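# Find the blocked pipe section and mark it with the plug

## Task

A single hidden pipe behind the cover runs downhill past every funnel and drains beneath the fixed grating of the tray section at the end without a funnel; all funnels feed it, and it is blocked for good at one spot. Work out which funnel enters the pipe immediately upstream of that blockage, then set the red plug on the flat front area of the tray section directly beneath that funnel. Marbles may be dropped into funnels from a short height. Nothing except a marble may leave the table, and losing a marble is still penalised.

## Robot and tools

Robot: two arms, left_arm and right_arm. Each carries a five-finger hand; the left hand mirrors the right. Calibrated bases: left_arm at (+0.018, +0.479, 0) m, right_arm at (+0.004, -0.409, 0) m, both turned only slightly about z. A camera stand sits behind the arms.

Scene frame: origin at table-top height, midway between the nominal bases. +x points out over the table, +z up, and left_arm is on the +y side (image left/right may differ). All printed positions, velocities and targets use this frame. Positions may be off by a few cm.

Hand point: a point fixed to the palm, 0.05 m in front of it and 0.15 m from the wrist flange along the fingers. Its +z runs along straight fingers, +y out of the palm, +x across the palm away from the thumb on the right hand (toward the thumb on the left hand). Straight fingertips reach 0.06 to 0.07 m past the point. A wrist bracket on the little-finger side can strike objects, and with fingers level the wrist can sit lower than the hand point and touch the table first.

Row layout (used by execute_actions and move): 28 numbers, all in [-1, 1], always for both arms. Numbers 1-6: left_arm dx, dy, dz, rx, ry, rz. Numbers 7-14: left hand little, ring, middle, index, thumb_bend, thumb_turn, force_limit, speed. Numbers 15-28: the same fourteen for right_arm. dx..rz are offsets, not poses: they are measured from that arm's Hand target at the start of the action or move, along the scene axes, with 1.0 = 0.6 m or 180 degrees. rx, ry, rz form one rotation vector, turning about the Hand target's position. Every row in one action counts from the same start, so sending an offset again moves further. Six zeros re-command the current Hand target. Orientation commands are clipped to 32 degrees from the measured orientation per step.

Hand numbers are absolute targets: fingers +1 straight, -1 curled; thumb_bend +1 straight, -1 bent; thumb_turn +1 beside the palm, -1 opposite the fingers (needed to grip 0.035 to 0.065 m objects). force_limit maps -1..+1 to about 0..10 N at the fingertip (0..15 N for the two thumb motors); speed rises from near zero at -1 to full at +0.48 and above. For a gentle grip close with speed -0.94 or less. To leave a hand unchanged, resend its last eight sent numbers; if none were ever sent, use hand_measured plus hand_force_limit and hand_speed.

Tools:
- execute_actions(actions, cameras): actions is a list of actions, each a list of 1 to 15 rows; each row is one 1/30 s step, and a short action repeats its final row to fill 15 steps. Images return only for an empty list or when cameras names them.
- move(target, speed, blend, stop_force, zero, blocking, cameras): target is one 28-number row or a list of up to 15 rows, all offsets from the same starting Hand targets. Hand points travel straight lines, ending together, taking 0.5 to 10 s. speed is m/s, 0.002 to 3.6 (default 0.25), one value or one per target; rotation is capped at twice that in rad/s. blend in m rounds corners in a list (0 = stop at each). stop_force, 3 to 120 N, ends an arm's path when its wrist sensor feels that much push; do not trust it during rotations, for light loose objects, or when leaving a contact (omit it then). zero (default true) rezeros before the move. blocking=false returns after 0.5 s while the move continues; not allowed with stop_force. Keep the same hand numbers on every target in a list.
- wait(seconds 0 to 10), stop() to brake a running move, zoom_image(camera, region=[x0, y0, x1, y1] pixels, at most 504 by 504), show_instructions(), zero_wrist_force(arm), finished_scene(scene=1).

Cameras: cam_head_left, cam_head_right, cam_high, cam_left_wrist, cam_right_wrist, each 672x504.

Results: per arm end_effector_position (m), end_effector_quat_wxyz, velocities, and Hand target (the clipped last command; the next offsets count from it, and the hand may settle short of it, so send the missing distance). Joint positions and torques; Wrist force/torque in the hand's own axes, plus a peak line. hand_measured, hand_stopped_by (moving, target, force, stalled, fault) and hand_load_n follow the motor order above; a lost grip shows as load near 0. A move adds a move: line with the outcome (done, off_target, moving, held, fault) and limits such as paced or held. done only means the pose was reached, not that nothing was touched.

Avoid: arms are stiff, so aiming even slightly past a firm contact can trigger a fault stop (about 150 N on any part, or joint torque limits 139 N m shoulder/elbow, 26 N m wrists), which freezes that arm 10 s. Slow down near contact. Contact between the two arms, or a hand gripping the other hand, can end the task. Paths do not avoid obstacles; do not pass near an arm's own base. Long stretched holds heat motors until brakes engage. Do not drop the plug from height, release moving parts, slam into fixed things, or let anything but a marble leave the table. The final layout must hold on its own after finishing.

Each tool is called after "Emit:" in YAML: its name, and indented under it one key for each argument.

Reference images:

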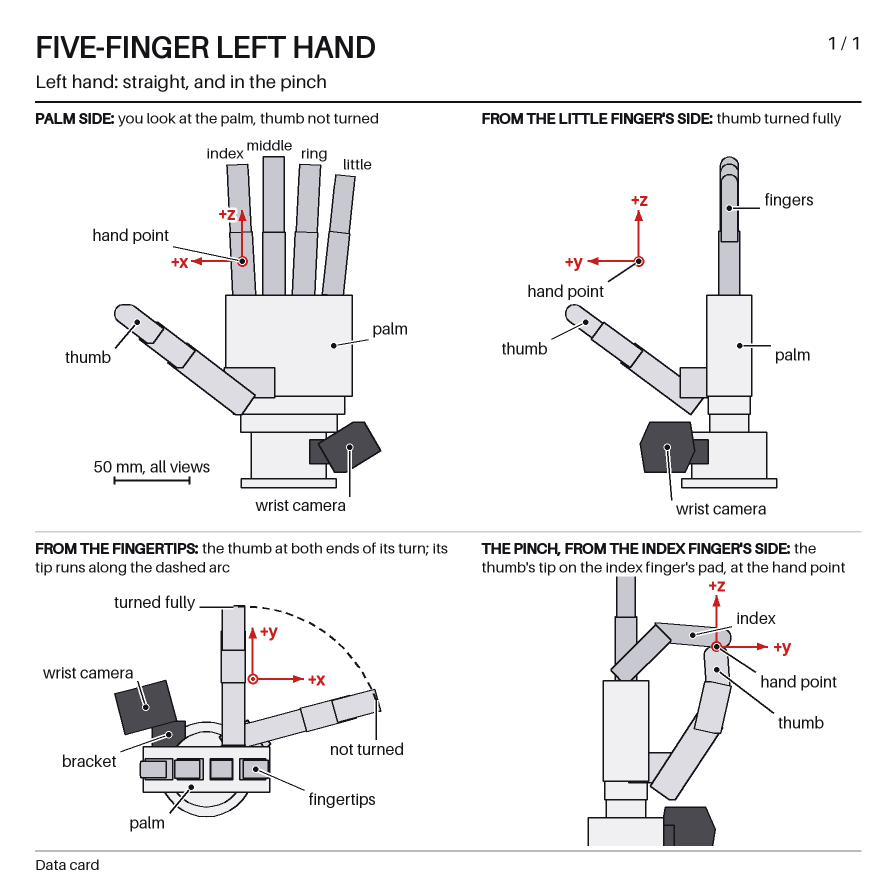

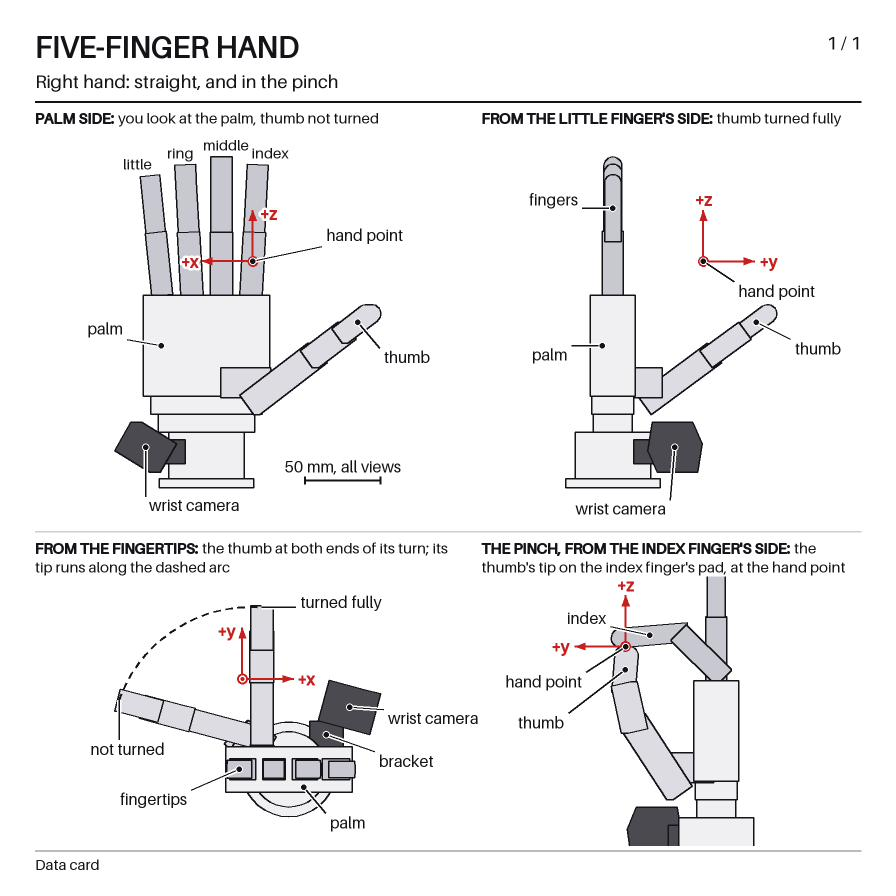

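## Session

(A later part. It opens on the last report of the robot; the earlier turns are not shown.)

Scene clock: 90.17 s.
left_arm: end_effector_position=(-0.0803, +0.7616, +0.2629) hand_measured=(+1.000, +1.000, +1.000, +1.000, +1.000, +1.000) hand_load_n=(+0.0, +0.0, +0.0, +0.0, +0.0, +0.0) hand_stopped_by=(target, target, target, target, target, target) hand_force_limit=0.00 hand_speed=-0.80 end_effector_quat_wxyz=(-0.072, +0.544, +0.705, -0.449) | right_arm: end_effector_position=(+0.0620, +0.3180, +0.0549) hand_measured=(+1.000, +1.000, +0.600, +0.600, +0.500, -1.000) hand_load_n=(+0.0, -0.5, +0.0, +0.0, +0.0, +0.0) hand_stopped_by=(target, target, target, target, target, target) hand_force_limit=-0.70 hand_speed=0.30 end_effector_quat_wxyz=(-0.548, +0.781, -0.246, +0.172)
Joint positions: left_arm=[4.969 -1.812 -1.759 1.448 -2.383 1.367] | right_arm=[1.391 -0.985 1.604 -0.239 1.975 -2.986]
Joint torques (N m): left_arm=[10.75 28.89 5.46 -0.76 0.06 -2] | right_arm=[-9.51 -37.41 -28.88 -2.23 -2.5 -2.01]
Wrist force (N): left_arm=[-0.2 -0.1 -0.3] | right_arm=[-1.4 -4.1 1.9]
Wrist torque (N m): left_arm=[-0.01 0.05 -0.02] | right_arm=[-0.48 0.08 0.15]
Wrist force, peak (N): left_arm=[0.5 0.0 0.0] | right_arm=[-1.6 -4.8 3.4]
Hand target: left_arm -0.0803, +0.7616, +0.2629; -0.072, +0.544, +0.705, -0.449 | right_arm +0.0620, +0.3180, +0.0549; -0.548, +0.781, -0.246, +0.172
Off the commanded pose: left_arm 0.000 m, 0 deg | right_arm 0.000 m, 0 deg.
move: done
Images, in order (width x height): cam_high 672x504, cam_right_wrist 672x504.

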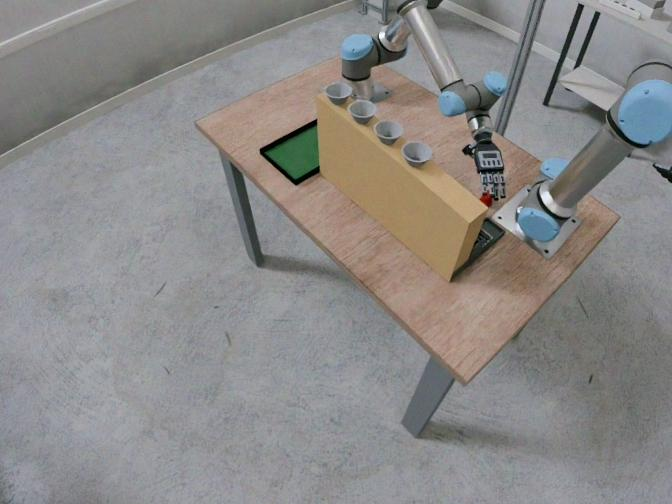

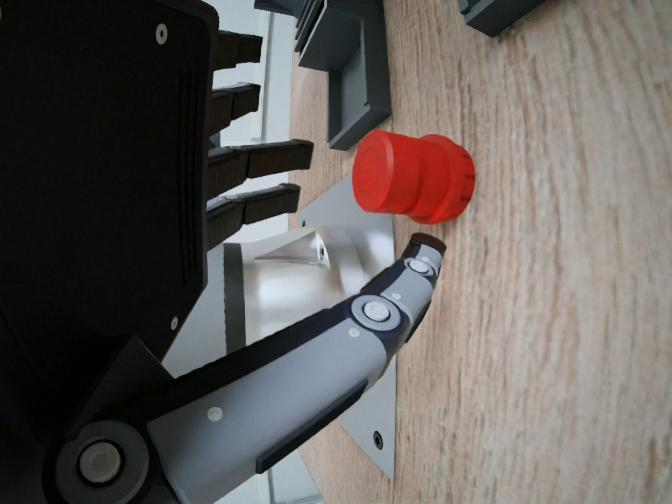

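Emit:
move:
  target:
    - [0, 0, 0, 0, 0, 0, 1, 1, 1, 1, 1, 1, 0, -0.8, 0.0117, -0.0067, 0, 0, 0, 0, 1, 1, 0.6, 0.6, 0.5, -1, -0.7, 0.3]
    - [0, 0, 0, 0, 0, 0, 1, 1, 1, 1, 1, 1, 0, -0.8, 0.0117, -0.0067, -0.0367, 0, 0, 0, 1, 1, 0.6, 0.6, 0.5, -1, -0.7, 0.3]
  speed: 0.1
  stop_force: 6
  cameras: ["cam_right_wrist"]

Emit:
zoom_image:
  camera: "cam_right_wrist"
  region: [200, 60, 550, 320]

Scene clock: 92.10 s.
left_arm: end_effector_position=(-0.0803, +0.7616, +0.2629) hand_measured=(+1.000, +1.000, +1.000, +1.000, +1.000, +1.000) hand_load_n=(+0.0, +0.0, +0.0, +0.0, +0.0, +0.0) hand_stopped_by=(target, target, target, target, target, target) hand_force_limit=0.00 hand_speed=-0.80 end_effector_quat_wxyz=(-0.072, +0.544, +0.705, -0.449) | right_arm: end_effector_position=(+0.0690, +0.3140, +0.0329) hand_measured=(+1.000, +1.000, +0.600, +0.600, +0.500, -1.000) hand_load_n=(+0.0, +0.0, +0.0, +0.0, +0.0, +0.0) hand_stopped_by=(target, target, target, target, target, target) hand_force_limit=-0.70 hand_speed=0.30 end_effector_quat_wxyz=(-0.548, +0.781, -0.246, +0.172)
Joint positions: left_arm=[4.969 -1.812 -1.759 1.448 -2.383 1.367] | right_arm=[1.376 -0.963 1.635 -0.295 1.962 -2.992]
Joint torques (N m): left_arm=[11.82 30.54 5.54 -0.62 0.57 -1.92] | right_arm=[10.33 -39.16 -27.78 -2.14 2.41 -0.31]
Wrist force (N): left_arm=[-0.1 -0.2 0.2] | right_arm=[-1.5 -4.2 2.0]
Wrist torque (N m): left_arm=[-0.08 0.04 -0.01] | right_arm=[-0.51 0.09 0.18]
Wrist force, peak (N): left_arm=[-0.2 -0.5 0.1] | right_arm=[-0.9 -5.3 1.9]
Hand target: left_arm -0.0803, +0.7616, +0.2629; -0.072, +0.544, +0.705, -0.449 | right_arm +0.0690, +0.3140, +0.0329; -0.548, +0.781, -0.246, +0.172
Off the commanded pose: left_arm 0.000 m, 0 deg | right_arm 0.000 m, 0 deg.
move: done
Images, in order (width x height): cam_right_wrist 672x504.

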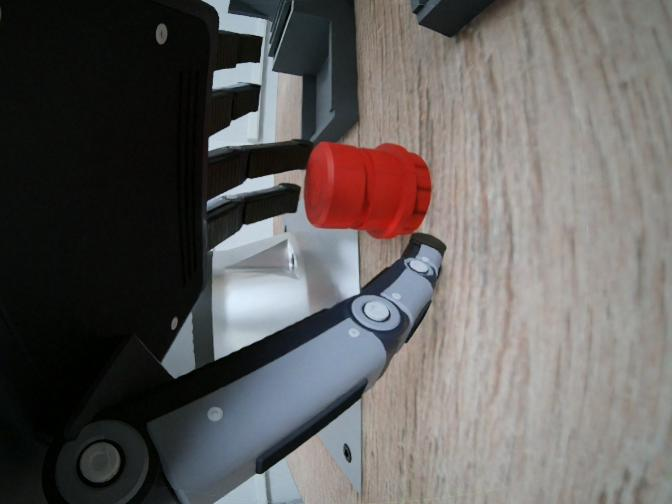

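Scaled by 1.440 from the camera's 672x504 image, which has a finer 960x720 frame.

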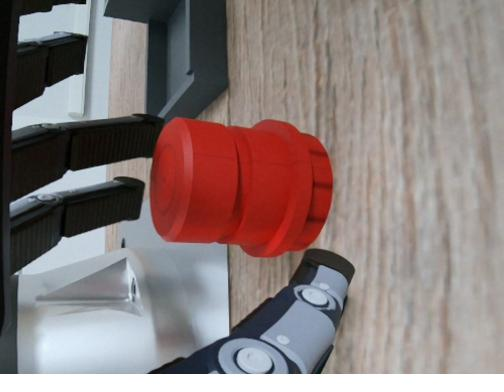

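Emit:
execute_actions:
  actions:
    - [[0, 0, 0, 0, 0, 0, 1, 1, 1, 1, 1, 1, 0, -0.8, 0, 0, 0, 0, 0, 0, 1, 1, 0.35, 0.35, 0.25, -1, -0.7, -0.2]]
    - [[0, 0, 0, 0, 0, 0, 1, 1, 1, 1, 1, 1, 0, -0.8, 0, 0, 0, 0, 0, 0, 1, 1, 0.35, 0.35, 0.25, -1, -0.7, -0.2]]
  cameras: ["cam_right_wrist"]

Emit:
zoom_image:
  camera: "cam_right_wrist"
  region: [200, 60, 550, 320]

Scene clock: 93.60 s.
left_arm: end_effector_position=(-0.0803, +0.7616, +0.2629) hand_measured=(+1.000, +1.000, +1.000, +1.000, +1.000, +1.000) hand_load_n=(+0.0, +0.0, +0.0, +0.0, +0.0, -0.5) hand_stopped_by=(target, target, target, target, target, target) hand_force_limit=0.00 hand_speed=-0.80 end_effector_quat_wxyz=(-0.072, +0.544, +0.705, -0.449) | right_arm: end_effector_position=(+0.0690, +0.3140, +0.0329) hand_measured=(+1.000, +1.000, +0.388, +0.350, +0.250, -1.000) hand_load_n=(+0.0, -0.5, +0.0, +0.0, +0.0, +0.0) hand_stopped_by=(target, target, force, target, target, target) hand_force_limit=-0.70 hand_speed=-0.20 end_effector_quat_wxyz=(-0.548, +0.781, -0.246, +0.172)
Joint positions: left_arm=[4.969 -1.812 -1.759 1.448 -2.383 1.367] | right_arm=[1.376 -0.963 1.635 -0.295 1.962 -2.992]
Joint torques (N m): left_arm=[11.9 30.29 6.54 -0.76 0.35 -2.03] | right_arm=[10.25 -40.4 -13.75 1.57 2.08 -1.2]
Wrist force (N): left_arm=[-0.2 -0.2 -0.2] | right_arm=[-1.5 -4.3 2.2]
Wrist torque (N m): left_arm=[-0.03 0.04 -0.02] | right_arm=[-0.53 0.08 0.18]
Wrist force, peak (N): left_arm=[-0.2 0.4 -0.1] | right_arm=[-1.7 -5.6 2.2]
Hand target: left_arm -0.0803, +0.7616, +0.2629; -0.072, +0.544, +0.705, -0.449 | right_arm +0.0690, +0.3140, +0.0329; -0.548, +0.781, -0.246, +0.172
Off the commanded pose: left_arm 0.000 m, 0 deg | right_arm 0.000 m, 0 deg.
Images, in order (width x height): cam_right_wrist 672x504.

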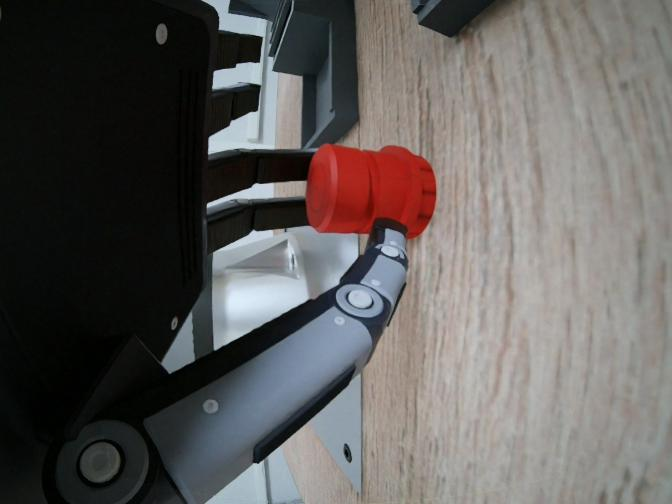

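Scaled by 1.440 from the camera's 672x504 image, which has a finer 960x720 frame.

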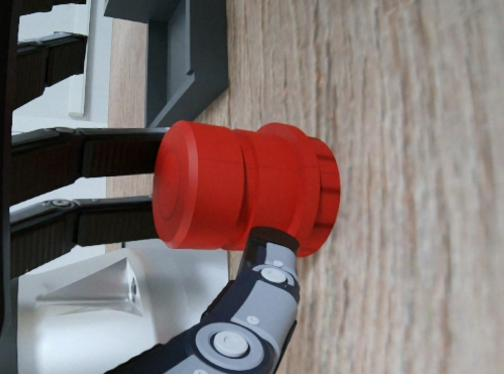

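Emit:
execute_actions:
  actions:
    - [[0, 0, 0, 0, 0, 0, 1, 1, 1, 1, 1, 1, 0, -0.8, 0, 0, 0, 0, 0, 0, 1, 1, 0.0, 0.0, -0.1, -1, -0.5, -0.8]]
    - [[0, 0, 0, 0, 0, 0, 1, 1, 1, 1, 1, 1, 0, -0.8, 0, 0, 0, 0, 0, 0, 1, 1, 0.0, 0.0, -0.1, -1, -0.5, -0.8]]
    - [[0, 0, 0, 0, 0, 0, 1, 1, 1, 1, 1, 1, 0, -0.8, 0, 0, 0, 0, 0, 0, 1, 1, 0.0, 0.0, -0.1, -1, -0.5, -0.8]]
    - [[0, 0, 0, 0, 0, 0, 1, 1, 1, 1, 1, 1, 0, -0.8, 0, 0, 0, 0, 0, 0, 1, 1, 0.0, 0.0, -0.1, -1, -0.5, -0.8]]
  cameras: ["cam_right_wrist"]

Emit:
zoom_image:
  camera: "cam_right_wrist"
  region: [200, 60, 550, 320]

Scene clock: 96.10 s.
left_arm: end_effector_position=(-0.0803, +0.7616, +0.2629) hand_measured=(+1.000, +1.000, +1.000, +1.000, +1.000, +1.000) hand_load_n=(+0.0, +0.0, +0.0, +0.0, +0.0, -0.5) hand_stopped_by=(target, target, target, target, target, target) hand_force_limit=0.00 hand_speed=-0.80 end_effector_quat_wxyz=(-0.072, +0.544, +0.705, -0.449) | right_arm: end_effector_position=(+0.0690, +0.3140, +0.0329) hand_measured=(+1.000, +1.000, +0.242, +0.094, +0.160, -1.000) hand_load_n=(+0.0, +0.0, +2.0, +3.5, +5.5, -0.5) hand_stopped_by=(target, target, force, force, force, target) hand_force_limit=-0.50 hand_speed=-0.80 end_effector_quat_wxyz=(-0.548, +0.781, -0.246, +0.172)
Joint positions: left_arm=[4.969 -1.812 -1.759 1.448 -2.383 1.367] | right_arm=[1.376 -0.963 1.635 -0.295 1.962 -2.992]
Joint torques (N m): left_arm=[11.35 30.26 5.64 -0.73 0.18 -1.87] | right_arm=[7.33 -39.91 -9.55 0.67 1.26 -1.17]
Wrist force (N): left_arm=[-0.1 0.0 -0.1] | right_arm=[-1.6 -6.2 2.3]
Wrist torque (N m): left_arm=[-0.02 0.04 -0.02] | right_arm=[-0.58 0.08 0.13]
Wrist force, peak (N): left_arm=[-0.4 0.4 -0.2] | right_arm=[-1.7 -7.7 1.9]
Hand target: left_arm -0.0803, +0.7616, +0.2629; -0.072, +0.544, +0.705, -0.449 | right_arm +0.0690, +0.3140, +0.0329; -0.548, +0.781, -0.246, +0.172
Off the commanded pose: left_arm 0.000 m, 0 deg | right_arm 0.000 m, 0 deg.
Images, in order (width x height): cam_right_wrist 672x504.

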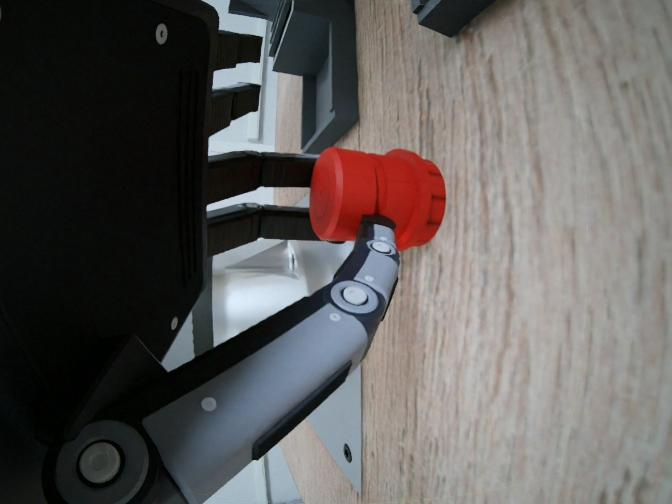

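Scaled by 1.440 from the camera's 672x504 image, which has a finer 960x720 frame.

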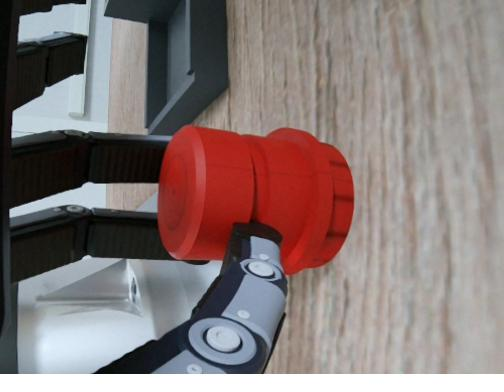

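Emit:
execute_actions:
  actions:
    - [[0, 0, 0, 0, 0, 0, 1, 1, 1, 1, 1, 1, 0, -0.8, 0, 0, 0, 0, 0, 0, 1, 1, -0.1, -0.1, -0.2, -1, -0.1, -0.85]]
    - [[0, 0, 0, 0, 0, 0, 1, 1, 1, 1, 1, 1, 0, -0.8, 0, 0, 0, 0, 0, 0, 1, 1, -0.1, -0.1, -0.2, -1, -0.1, -0.85]]

Emit:
move:
  target: [0, 0, 0, 0, 0, 0, 1, 1, 1, 1, 1, 1, 0, -0.8, 0, 0, 0.07, 0, 0, 0, 1, 1, -0.1, -0.1, -0.2, -1, -0.1, -0.85]
  speed: 0.08
  cameras: ["cam_right_wrist", "cam_high"]

Emit:
zoom_image:
  camera: "cam_right_wrist"
  region: [200, 60, 550, 320]

Emit:
zoom_image:
  camera: "cam_high"
  region: [420, 90, 580, 250]

Scene clock: 97.53 s.
left_arm: end_effector_position=(-0.0803, +0.7616, +0.2629) hand_measured=(+1.000, +1.000, +1.000, +1.000, +1.000, +1.000) hand_load_n=(+0.0, +0.0, +0.0, +0.0, +0.0, +0.0) hand_stopped_by=(target, target, target, target, target, target) hand_force_limit=0.00 hand_speed=-0.80 end_effector_quat_wxyz=(-0.072, +0.544, +0.705, -0.449) | right_arm: end_effector_position=(+0.0690, +0.3140, +0.0329) hand_measured=(+1.000, +1.000, +0.218, +0.082, +0.158, -1.000) hand_load_n=(+0.0, +0.0, +6.5, +3.5, +8.5, +0.0) hand_stopped_by=(target, target, force, force, force, target) hand_force_limit=-0.10 hand_speed=-0.85 end_effector_quat_wxyz=(-0.548, +0.781, -0.246, +0.172)
Joint positions: left_arm=[4.969 -1.812 -1.759 1.448 -2.383 1.367] | right_arm=[1.376 -0.963 1.635 -0.295 1.962 -2.992]
Joint torques (N m): left_arm=[11.52 28.95 4.55 -0.64 0.35 -1.85] | right_arm=[6.5 -38.74 -9.56 -0.26 1.09 -1.18]
Wrist force (N): left_arm=[-0.2 0.0 -0.1] | right_arm=[-1.5 -10.1 2.2]
Wrist torque (N m): left_arm=[-0.01 0.05 -0.03] | right_arm=[-0.61 0.07 0.04]
Wrist force, peak (N): left_arm=[0.1 0.4 0.4] | right_arm=[-1.6 -11.3 2.3]
Hand target: left_arm -0.0803, +0.7616, +0.2629; -0.072, +0.544, +0.705, -0.449 | right_arm +0.0690, +0.3140, +0.0329; -0.548, +0.781, -0.246, +0.172
Off the commanded pose: left_arm 0.000 m, 0 deg | right_arm 0.000 m, 0 deg.

Scene clock: 98.47 s.
left_arm: end_effector_position=(-0.0803, +0.7616, +0.2629) hand_measured=(+1.000, +1.000, +1.000, +1.000, +1.000, +1.000) hand_load_n=(-0.5, +0.0, +0.0, +0.0, +0.0, +0.0) hand_stopped_by=(target, target, target, target, target, target) hand_force_limit=0.00 hand_speed=-0.80 end_effector_quat_wxyz=(-0.072, +0.544, +0.705, -0.449) | right_arm: end_effector_position=(+0.0690, +0.3141, +0.0749) hand_measured=(+1.000, +1.000, +0.218, +0.082, +0.158, -1.000) hand_load_n=(+0.0, +0.0, +5.5, +3.5, +8.5, +0.5) hand_stopped_by=(target, target, force, force, force, target) hand_force_limit=-0.10 hand_speed=-0.85 end_effector_quat_wxyz=(-0.548, +0.781, -0.246, +0.172)
Joint positions: left_arm=[4.969 -1.812 -1.759 1.448 -2.383 1.367] | right_arm=[1.376 -1.021 1.603 -0.205 1.962 -2.992]
Joint torques (N m): left_arm=[11.36 30.63 5.9 -0.64 0.38 -1.84] | right_arm=[5.71 -41.13 -11.99 -0.43 0.24 0.17]
Wrist force (N): left_arm=[0.0 0.3 0.2] | right_arm=[-1.6 -3.6 2.3]
Wrist torque (N m): left_arm=[0.01 0.03 -0.02] | right_arm=[-0.49 0.10 0.19]
Wrist force, peak (N): left_arm=[-0.4 -0.2 0.3] | right_arm=[-1.2 -9.0 2.8]
Hand target: left_arm -0.0803, +0.7616, +0.2629; -0.072, +0.544, +0.705, -0.449 | right_arm +0.0690, +0.3140, +0.0749; -0.548, +0.781, -0.246, +0.172
Off the commanded pose: left_arm 0.000 m, 0 deg | right_arm 0.000 m, 0 deg.
move: done
Images, in order (width x height): cam_high 672x504, cam_right_wrist 672x504.

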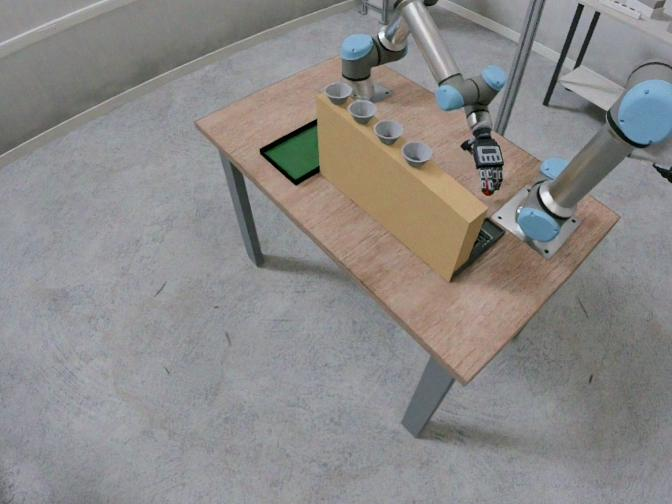

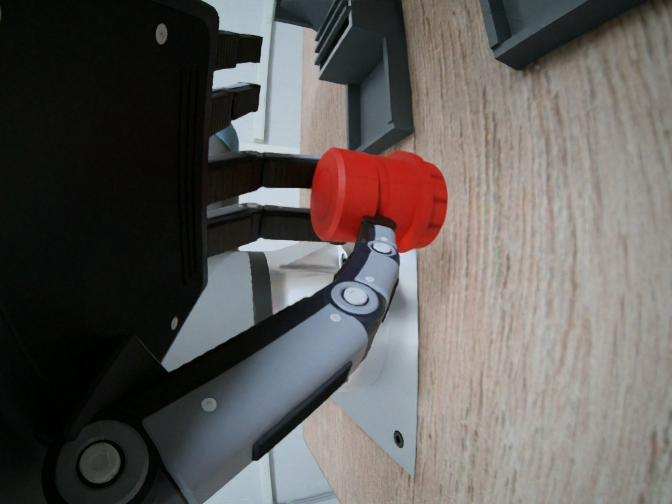

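Scaled by 1.440 from the camera's 672x504 image, which has a finer 960x720 frame.

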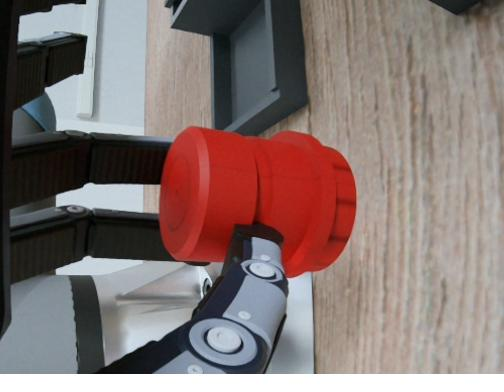

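Scaled by 3.150 from the camera's 672x504 image, which has a finer 960x720 frame.

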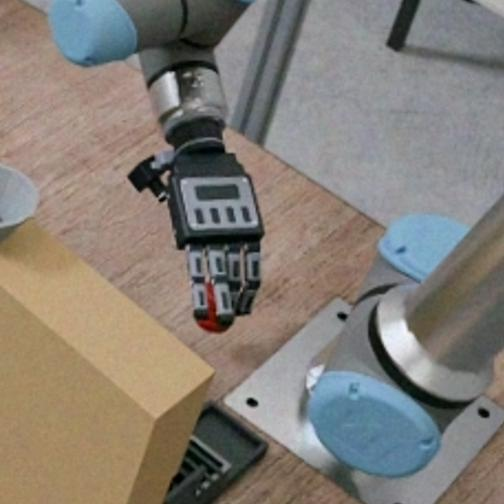

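Emit:
move:
  target:
    - [0, 0, 0, 0, 0, 0, 1, 1, 1, 1, 1, 1, 0, -0.8, 0, 0, 0.06, 0, 0, 0, 1, 1, -0.1, -0.1, -0.2, -1, -0.1, -0.85]
    - [0, 0, 0, 0, 0, 0, 1, 1, 1, 1, 1, 1, 0, -0.8, 0.1967, -0.1533, 0.075, 0, 0, 0, 1, 1, -0.1, -0.1, -0.2, -1, -0.1, -0.85]
  speed: 0.2
  blend: [0.02, 0]
  cameras: ["all"]

Emit:
zoom_image:
  camera: "cam_head_left"
  region: [150, 300, 350, 500]

Emit:
zoom_image:
  camera: "cam_head_right"
  region: [150, 300, 350, 500]

Scene clock: 100.83 s.
left_arm: end_effector_position=(-0.0803, +0.7616, +0.2629) hand_measured=(+1.000, +1.000, +1.000, +1.000, +1.000, +1.000) hand_load_n=(+0.0, +0.0, +0.0, +0.0, +0.0, +0.0) hand_stopped_by=(target, target, target, target, target, target) hand_force_limit=0.00 hand_speed=-0.80 end_effector_quat_wxyz=(-0.072, +0.544, +0.705, -0.449) | right_arm: end_effector_position=(+0.1870, +0.2221, +0.1199) hand_measured=(+1.000, +1.000, +0.218, +0.082, +0.158, -1.000) hand_load_n=(+0.0, +0.0, +5.5, +3.5, +9.0, +0.0) hand_stopped_by=(target, target, force, force, force, target) hand_force_limit=-0.10 hand_speed=-0.85 end_effector_quat_wxyz=(-0.548, +0.781, -0.246, +0.172)
Joint positions: left_arm=[4.969 -1.812 -1.759 1.448 -2.383 1.367] | right_arm=[1.072 -1.262 1.834 -0.222 1.677 -3.103]
Joint torques (N m): left_arm=[10.7 29.95 5.25 -0.88 0.36 -1.82] | right_arm=[-11.64 -36.45 -15.11 1.41 -2.16 0.06]
Wrist force (N): left_arm=[-0.1 0.0 0.0] | right_arm=[-1.6 -3.6 2.1]
Wrist torque (N m): left_arm=[-0.02 0.04 -0.02] | right_arm=[-0.50 0.14 0.14]
Wrist force, peak (N): left_arm=[-0.2 -0.6 0.1] | right_arm=[-2.8 -5.3 2.0]
Hand target: left_arm -0.0803, +0.7616, +0.2629; -0.072, +0.544, +0.705, -0.449 | right_arm +0.1870, +0.2220, +0.1199; -0.548, +0.781, -0.246, +0.172
Off the commanded pose: left_arm 0.000 m, 0 deg | right_arm 0.000 m, 0 deg.
move: done; blend cut to 0.018 m at target 1

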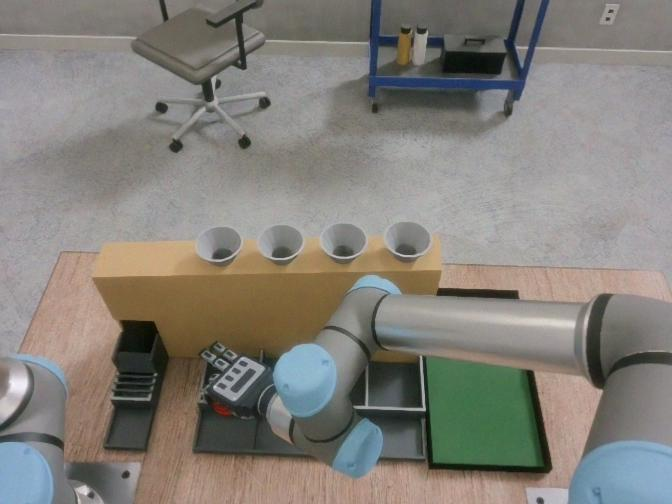

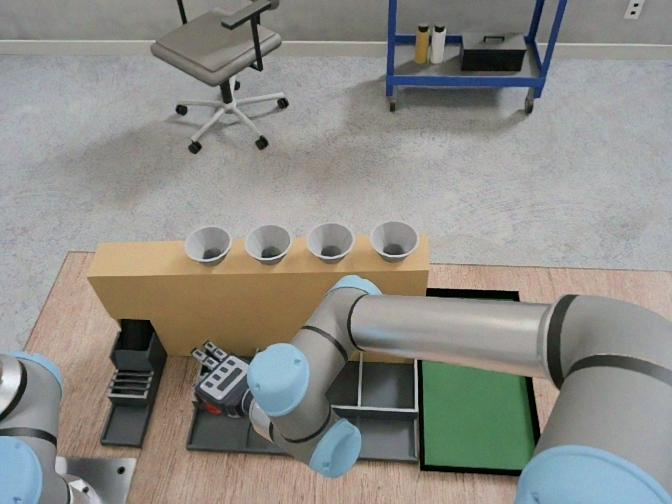

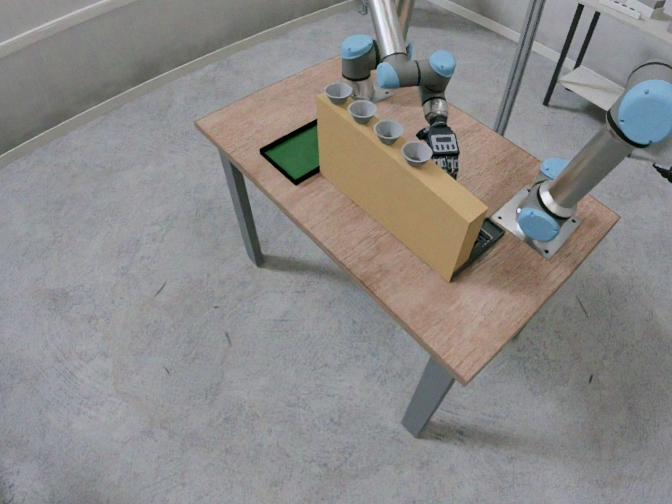

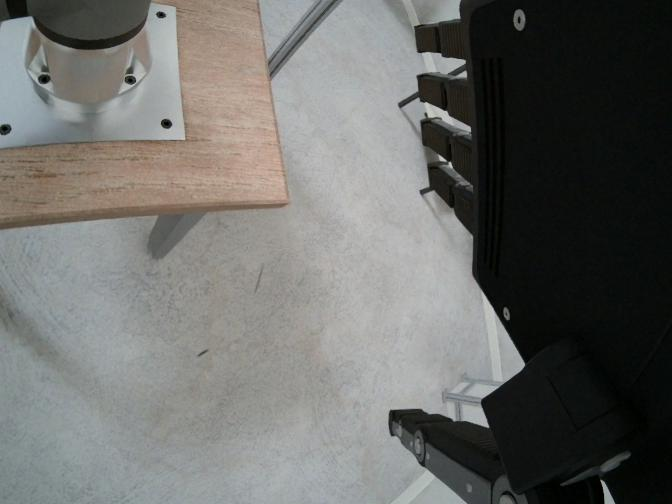

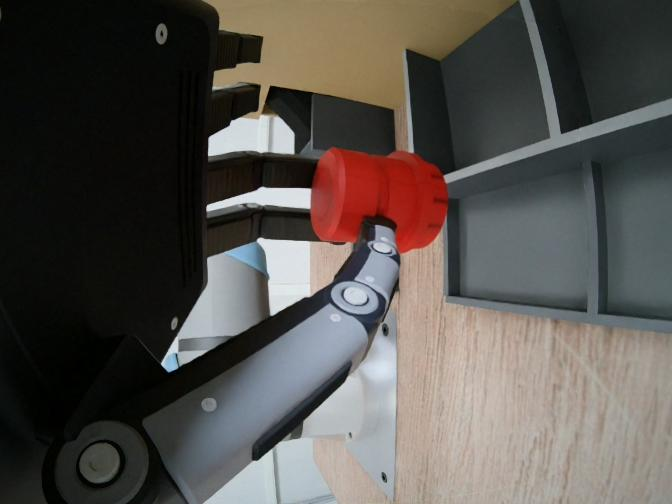

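Scaled by 2.520 from the camera's 672x504 image, which has a finer 960x720 frame.

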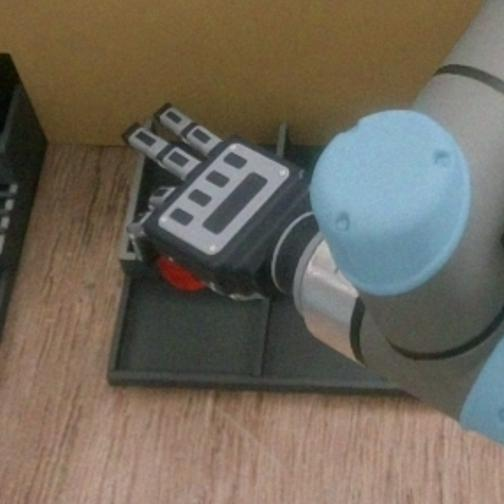

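Scaled by 2.520 from the camera's 672x504 image, which has a finer 960x720 frame.

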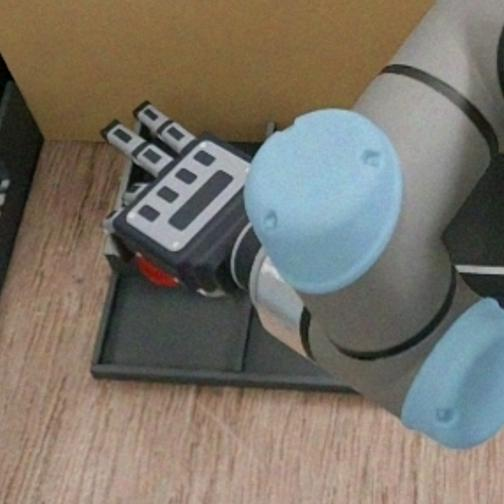

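Emit:
move:
  target:
    - [0, 0, 0, 0, 0, 0, 1, 1, 1, 1, 1, 1, 0, -0.8, 0, 0, -0.1, 0, 0, 0, 1, 1, -0.1, -0.1, -0.2, -1, -0.1, -0.85]
  speed: 0.15
  cameras: ["cam_head_left", "cam_right_wrist"]

Emit:
zoom_image:
  camera: "cam_head_left"
  region: [150, 300, 350, 500]

Emit:
zoom_image:
  camera: "cam_right_wrist"
  region: [200, 60, 672, 400]

Scene clock: 102.27 s.
left_arm: end_effector_position=(-0.0803, +0.7616, +0.2629) hand_measured=(+1.000, +1.000, +1.000, +1.000, +1.000, +1.000) hand_load_n=(+0.0, +0.0, +0.0, +0.0, +0.0, +0.0) hand_stopped_by=(target, target, target, target, target, target) hand_force_limit=0.00 hand_speed=-0.80 end_effector_quat_wxyz=(-0.072, +0.544, +0.705, -0.449) | right_arm: end_effector_position=(+0.1870, +0.2220, +0.0599) hand_measured=(+1.000, +1.000, +0.218, +0.082, +0.158, -1.000) hand_load_n=(+0.0, +0.0, +5.5, +3.5, +9.0, +0.5) hand_stopped_by=(target, target, force, force, force, target) hand_force_limit=-0.10 hand_speed=-0.85 end_effector_quat_wxyz=(-0.548, +0.781, -0.246, +0.172)
Joint positions: left_arm=[4.969 -1.812 -1.759 1.448 -2.383 1.367] | right_arm=[1.071 -1.173 1.895 -0.372 1.677 -3.103]
Joint torques (N m): left_arm=[11.97 30.35 5.61 -0.3 0.23 -1.62] | right_arm=[-0.5 -29.13 -22.53 -2.27 -1.35 -1.29]
Wrist force (N): left_arm=[0.2 -0.2 0.1] | right_arm=[-1.8 -2.9 2.3]
Wrist torque (N m): left_arm=[-0.07 0.00 0.01] | right_arm=[-0.49 0.11 0.17]
Wrist force, peak (N): left_arm=[0.3 -0.3 0.0] | right_arm=[-1.7 -5.6 1.9]
Hand target: left_arm -0.0803, +0.7616, +0.2629; -0.072, +0.544, +0.705, -0.449 | right_arm +0.1870, +0.2220, +0.0599; -0.548, +0.781, -0.246, +0.172
Off the commanded pose: left_arm 0.000 m, 0 deg | right_arm 0.000 m, 0 deg.
move: done
Images, in order (width x height): cam_head_left 672x504, cam_right_wrist 672x504.

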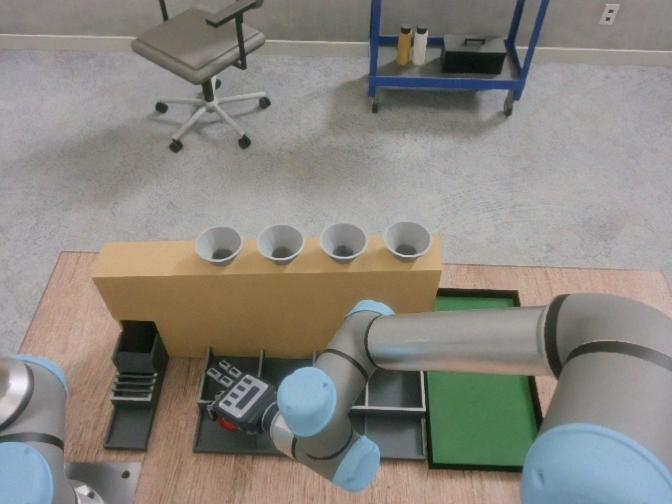

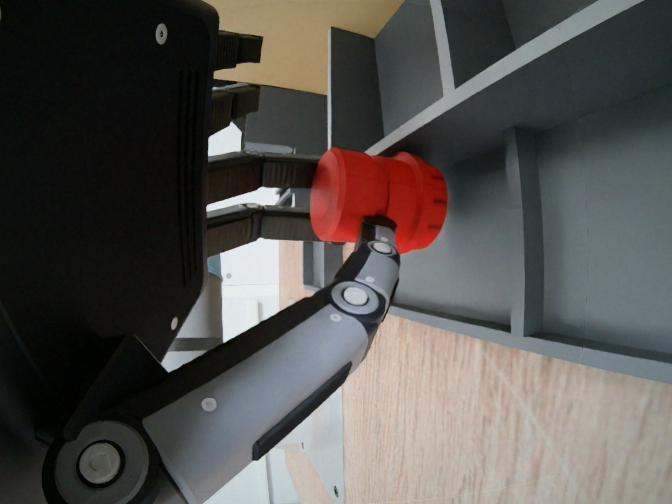

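Scaled by 2.520 from the camera's 672x504 image, which has a finer 960x720 frame.

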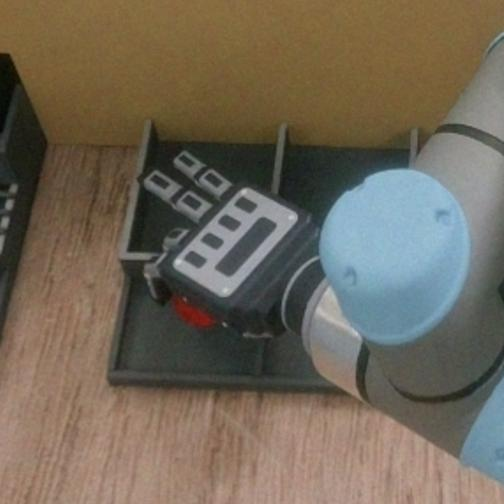

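Scaled by 1.068 from the camera's 672x504 image, which has a finer 960x720 frame.

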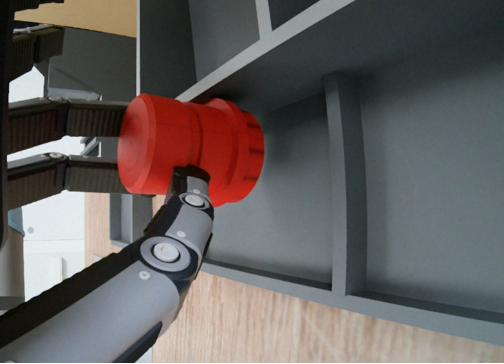

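Emit:
move:
  target:
    - [0, 0, 0, 0, 0, 0, 1, 1, 1, 1, 1, 1, 0, -0.8, 0, 0, -0.047, 0, 0, 0, 1, 1, -0.1, -0.1, -0.2, -1, -0.1, -0.85]
  speed: 0.03
  stop_force: 3
  cameras: ["cam_head_left", "cam_right_wrist"]

Emit:
zoom_image:
  camera: "cam_right_wrist"
  region: [200, 60, 672, 400]

Scene clock: 103.67 s.
left_arm: end_effector_position=(-0.0803, +0.7616, +0.2629) hand_measured=(+1.000, +1.000, +1.000, +1.000, +1.000, +1.000) hand_load_n=(+0.0, +0.0, +0.0, +0.0, +0.0, +0.0) hand_stopped_by=(target, target, target, target, target, target) hand_force_limit=0.00 hand_speed=-0.80 end_effector_quat_wxyz=(-0.072, +0.544, +0.705, -0.449) | right_arm: end_effector_position=(+0.1871, +0.2221, +0.0584) hand_measured=(+1.000, +1.000, +0.218, +0.082, +0.158, -1.000) hand_load_n=(+0.0, +0.0, +5.5, +3.5, +9.0, +0.5) hand_stopped_by=(target, target, force, force, force, target) hand_force_limit=-0.10 hand_speed=-0.85 end_effector_quat_wxyz=(-0.548, +0.781, -0.246, +0.172)
Joint positions: left_arm=[4.969 -1.812 -1.759 1.448 -2.383 1.367] | right_arm=[1.071 -1.171 1.896 -0.376 1.677 -3.103]
Joint torques (N m): left_arm=[10.57 29.7 6.21 -0.79 0.32 -1.76] | right_arm=[5.38 -27.74 -27.86 -2.17 0.15 -1.18]
Wrist force (N): left_arm=[-0.1 0.1 0.1] | right_arm=[-1.8 -4.3 1.7]
Wrist torque (N m): left_arm=[-0.03 0.04 -0.02] | right_arm=[-0.49 0.12 0.13]
Wrist force, peak (N): left_arm=[0.1 -0.1 0.6] | right_arm=[-2.8 -20.7 -8.3]
Hand target: left_arm -0.0803, +0.7616, +0.2629; -0.072, +0.544, +0.705, -0.449 | right_arm +0.1871, +0.2222, +0.0584; -0.548, +0.781, -0.246, +0.172 (not the last commanded pose)
Off the commanded pose: left_arm 0.000 m, 0 deg | right_arm 0.027 m, 0 deg.
move: contact (right_arm)
Images, in order (width x height): cam_head_left 672x504, cam_right_wrist 672x504.

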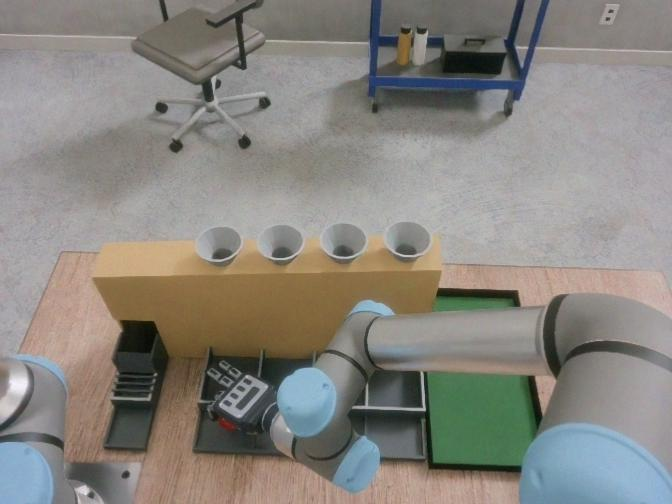

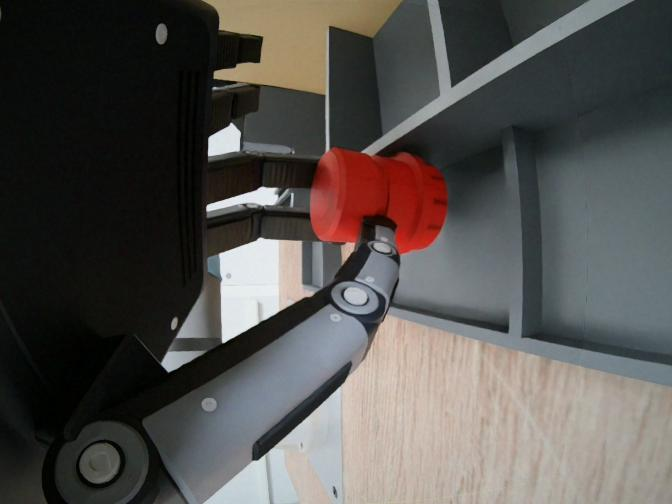

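Scaled by 1.068 from the camera's 672x504 image, which has a finer 960x720 frame.

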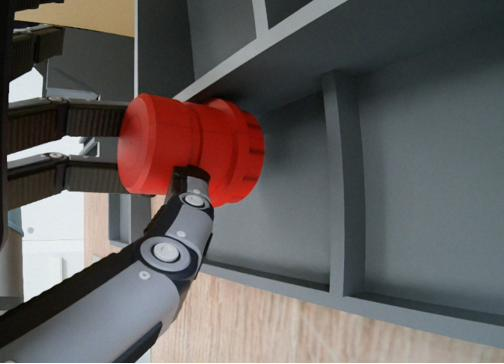

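Emit:
move:
  target: [0, 0, 0, 0, 0, 0, 1, 1, 1, 1, 1, 1, 0, -0.8, 0, 0, -0.0015, 0, 0, 0, 1, 1, -0.1, -0.1, -0.2, -1, -0.1, -0.85]
  speed: 0.02
  cameras: ["cam_head_left", "cam_head_right", "cam_right_wrist"]

Emit:
zoom_image:
  camera: "cam_head_left"
  region: [180, 350, 300, 470]

Emit:
zoom_image:
  camera: "cam_right_wrist"
  region: [280, 120, 500, 300]

Scene clock: 104.93 s.
left_arm: end_effector_position=(-0.0803, +0.7616, +0.2629) hand_measured=(+1.000, +1.000, +1.000, +1.000, +1.000, +1.000) hand_load_n=(+0.0, +0.0, +0.0, +0.0, +0.0, +0.0) hand_stopped_by=(target, target, target, target, target, target) hand_force_limit=0.00 hand_speed=-0.80 end_effector_quat_wxyz=(-0.072, +0.544, +0.705, -0.449) | right_arm: end_effector_position=(+0.1871, +0.2222, +0.0575) hand_measured=(+1.000, +1.000, +0.218, +0.082, +0.158, -1.000) hand_load_n=(+0.0, +0.0, +5.0, +3.5, +8.5, +1.0) hand_stopped_by=(target, target, force, force, force, target) hand_force_limit=-0.10 hand_speed=-0.85 end_effector_quat_wxyz=(-0.548, +0.781, -0.246, +0.172)
Joint positions: left_arm=[4.969 -1.812 -1.759 1.448 -2.383 1.367] | right_arm=[1.071 -1.169 1.897 -0.379 1.677 -3.103]
Joint torques (N m): left_arm=[10.92 28.66 5.15 -0.68 0.16 -1.66] | right_arm=[6.51 -22.26 -6.22 -0.22 0.25 -0.92]
Wrist force (N): left_arm=[-0.2 0.1 0.0] | right_arm=[-2.5 -13.8 -4.0]
Wrist torque (N m): left_arm=[-0.02 0.05 -0.03] | right_arm=[-0.59 0.25 -0.13]
Wrist force, peak (N): left_arm=[-0.1 0.4 -0.3] | right_arm=[-2.9 -14.9 -4.6]
Hand target: left_arm -0.0803, +0.7616, +0.2629; -0.072, +0.544, +0.705, -0.449 | right_arm +0.1871, +0.2222, +0.0575; -0.548, +0.781, -0.246, +0.172
Off the commanded pose: left_arm 0.000 m, 0 deg | right_arm 0.000 m, 0 deg.
move: done
Images, in order (width x height): cam_head_left 672x504, cam_head_right 672x504, cam_right_wrist 672x504.

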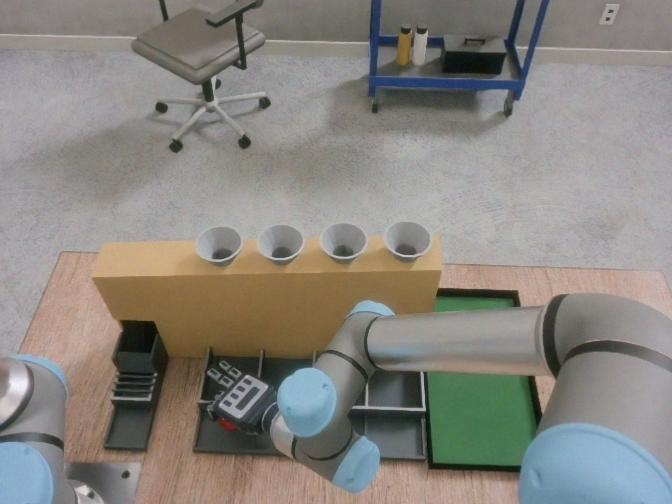

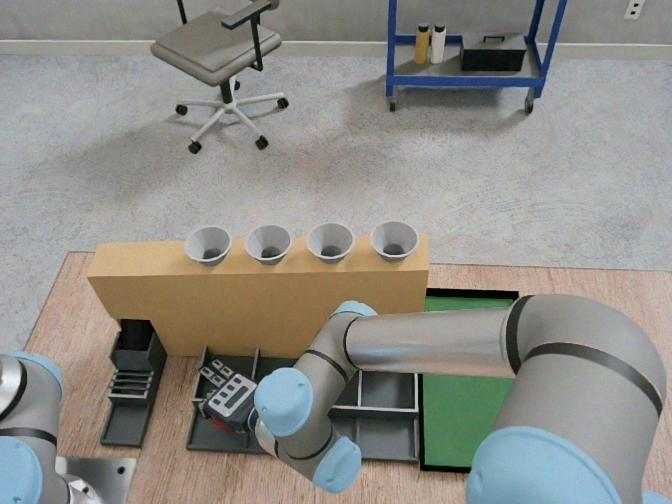

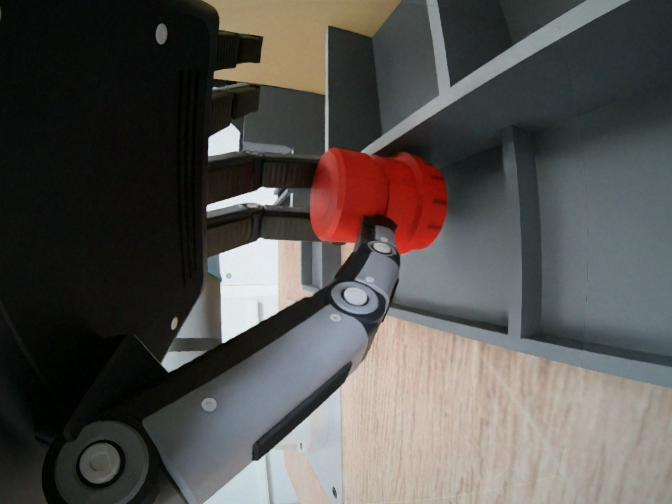

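Scaled by 4.200 from the camera's 672x504 image, which has a finer 960x720 frame.

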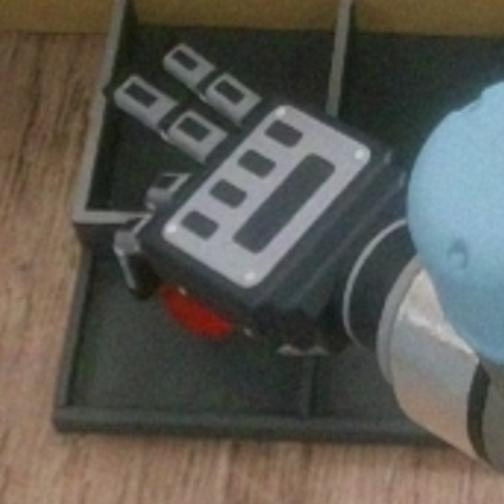

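Scaled by 2.291 from the camera's 672x504 image, which has a finer 960x720 frame.

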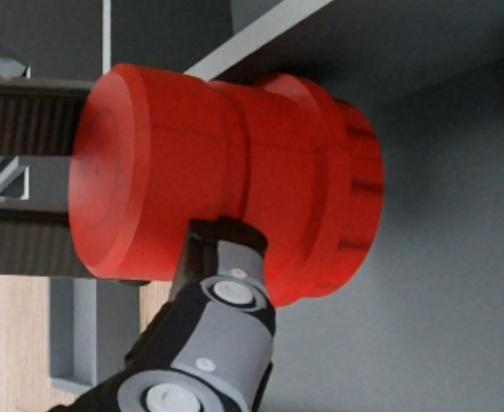

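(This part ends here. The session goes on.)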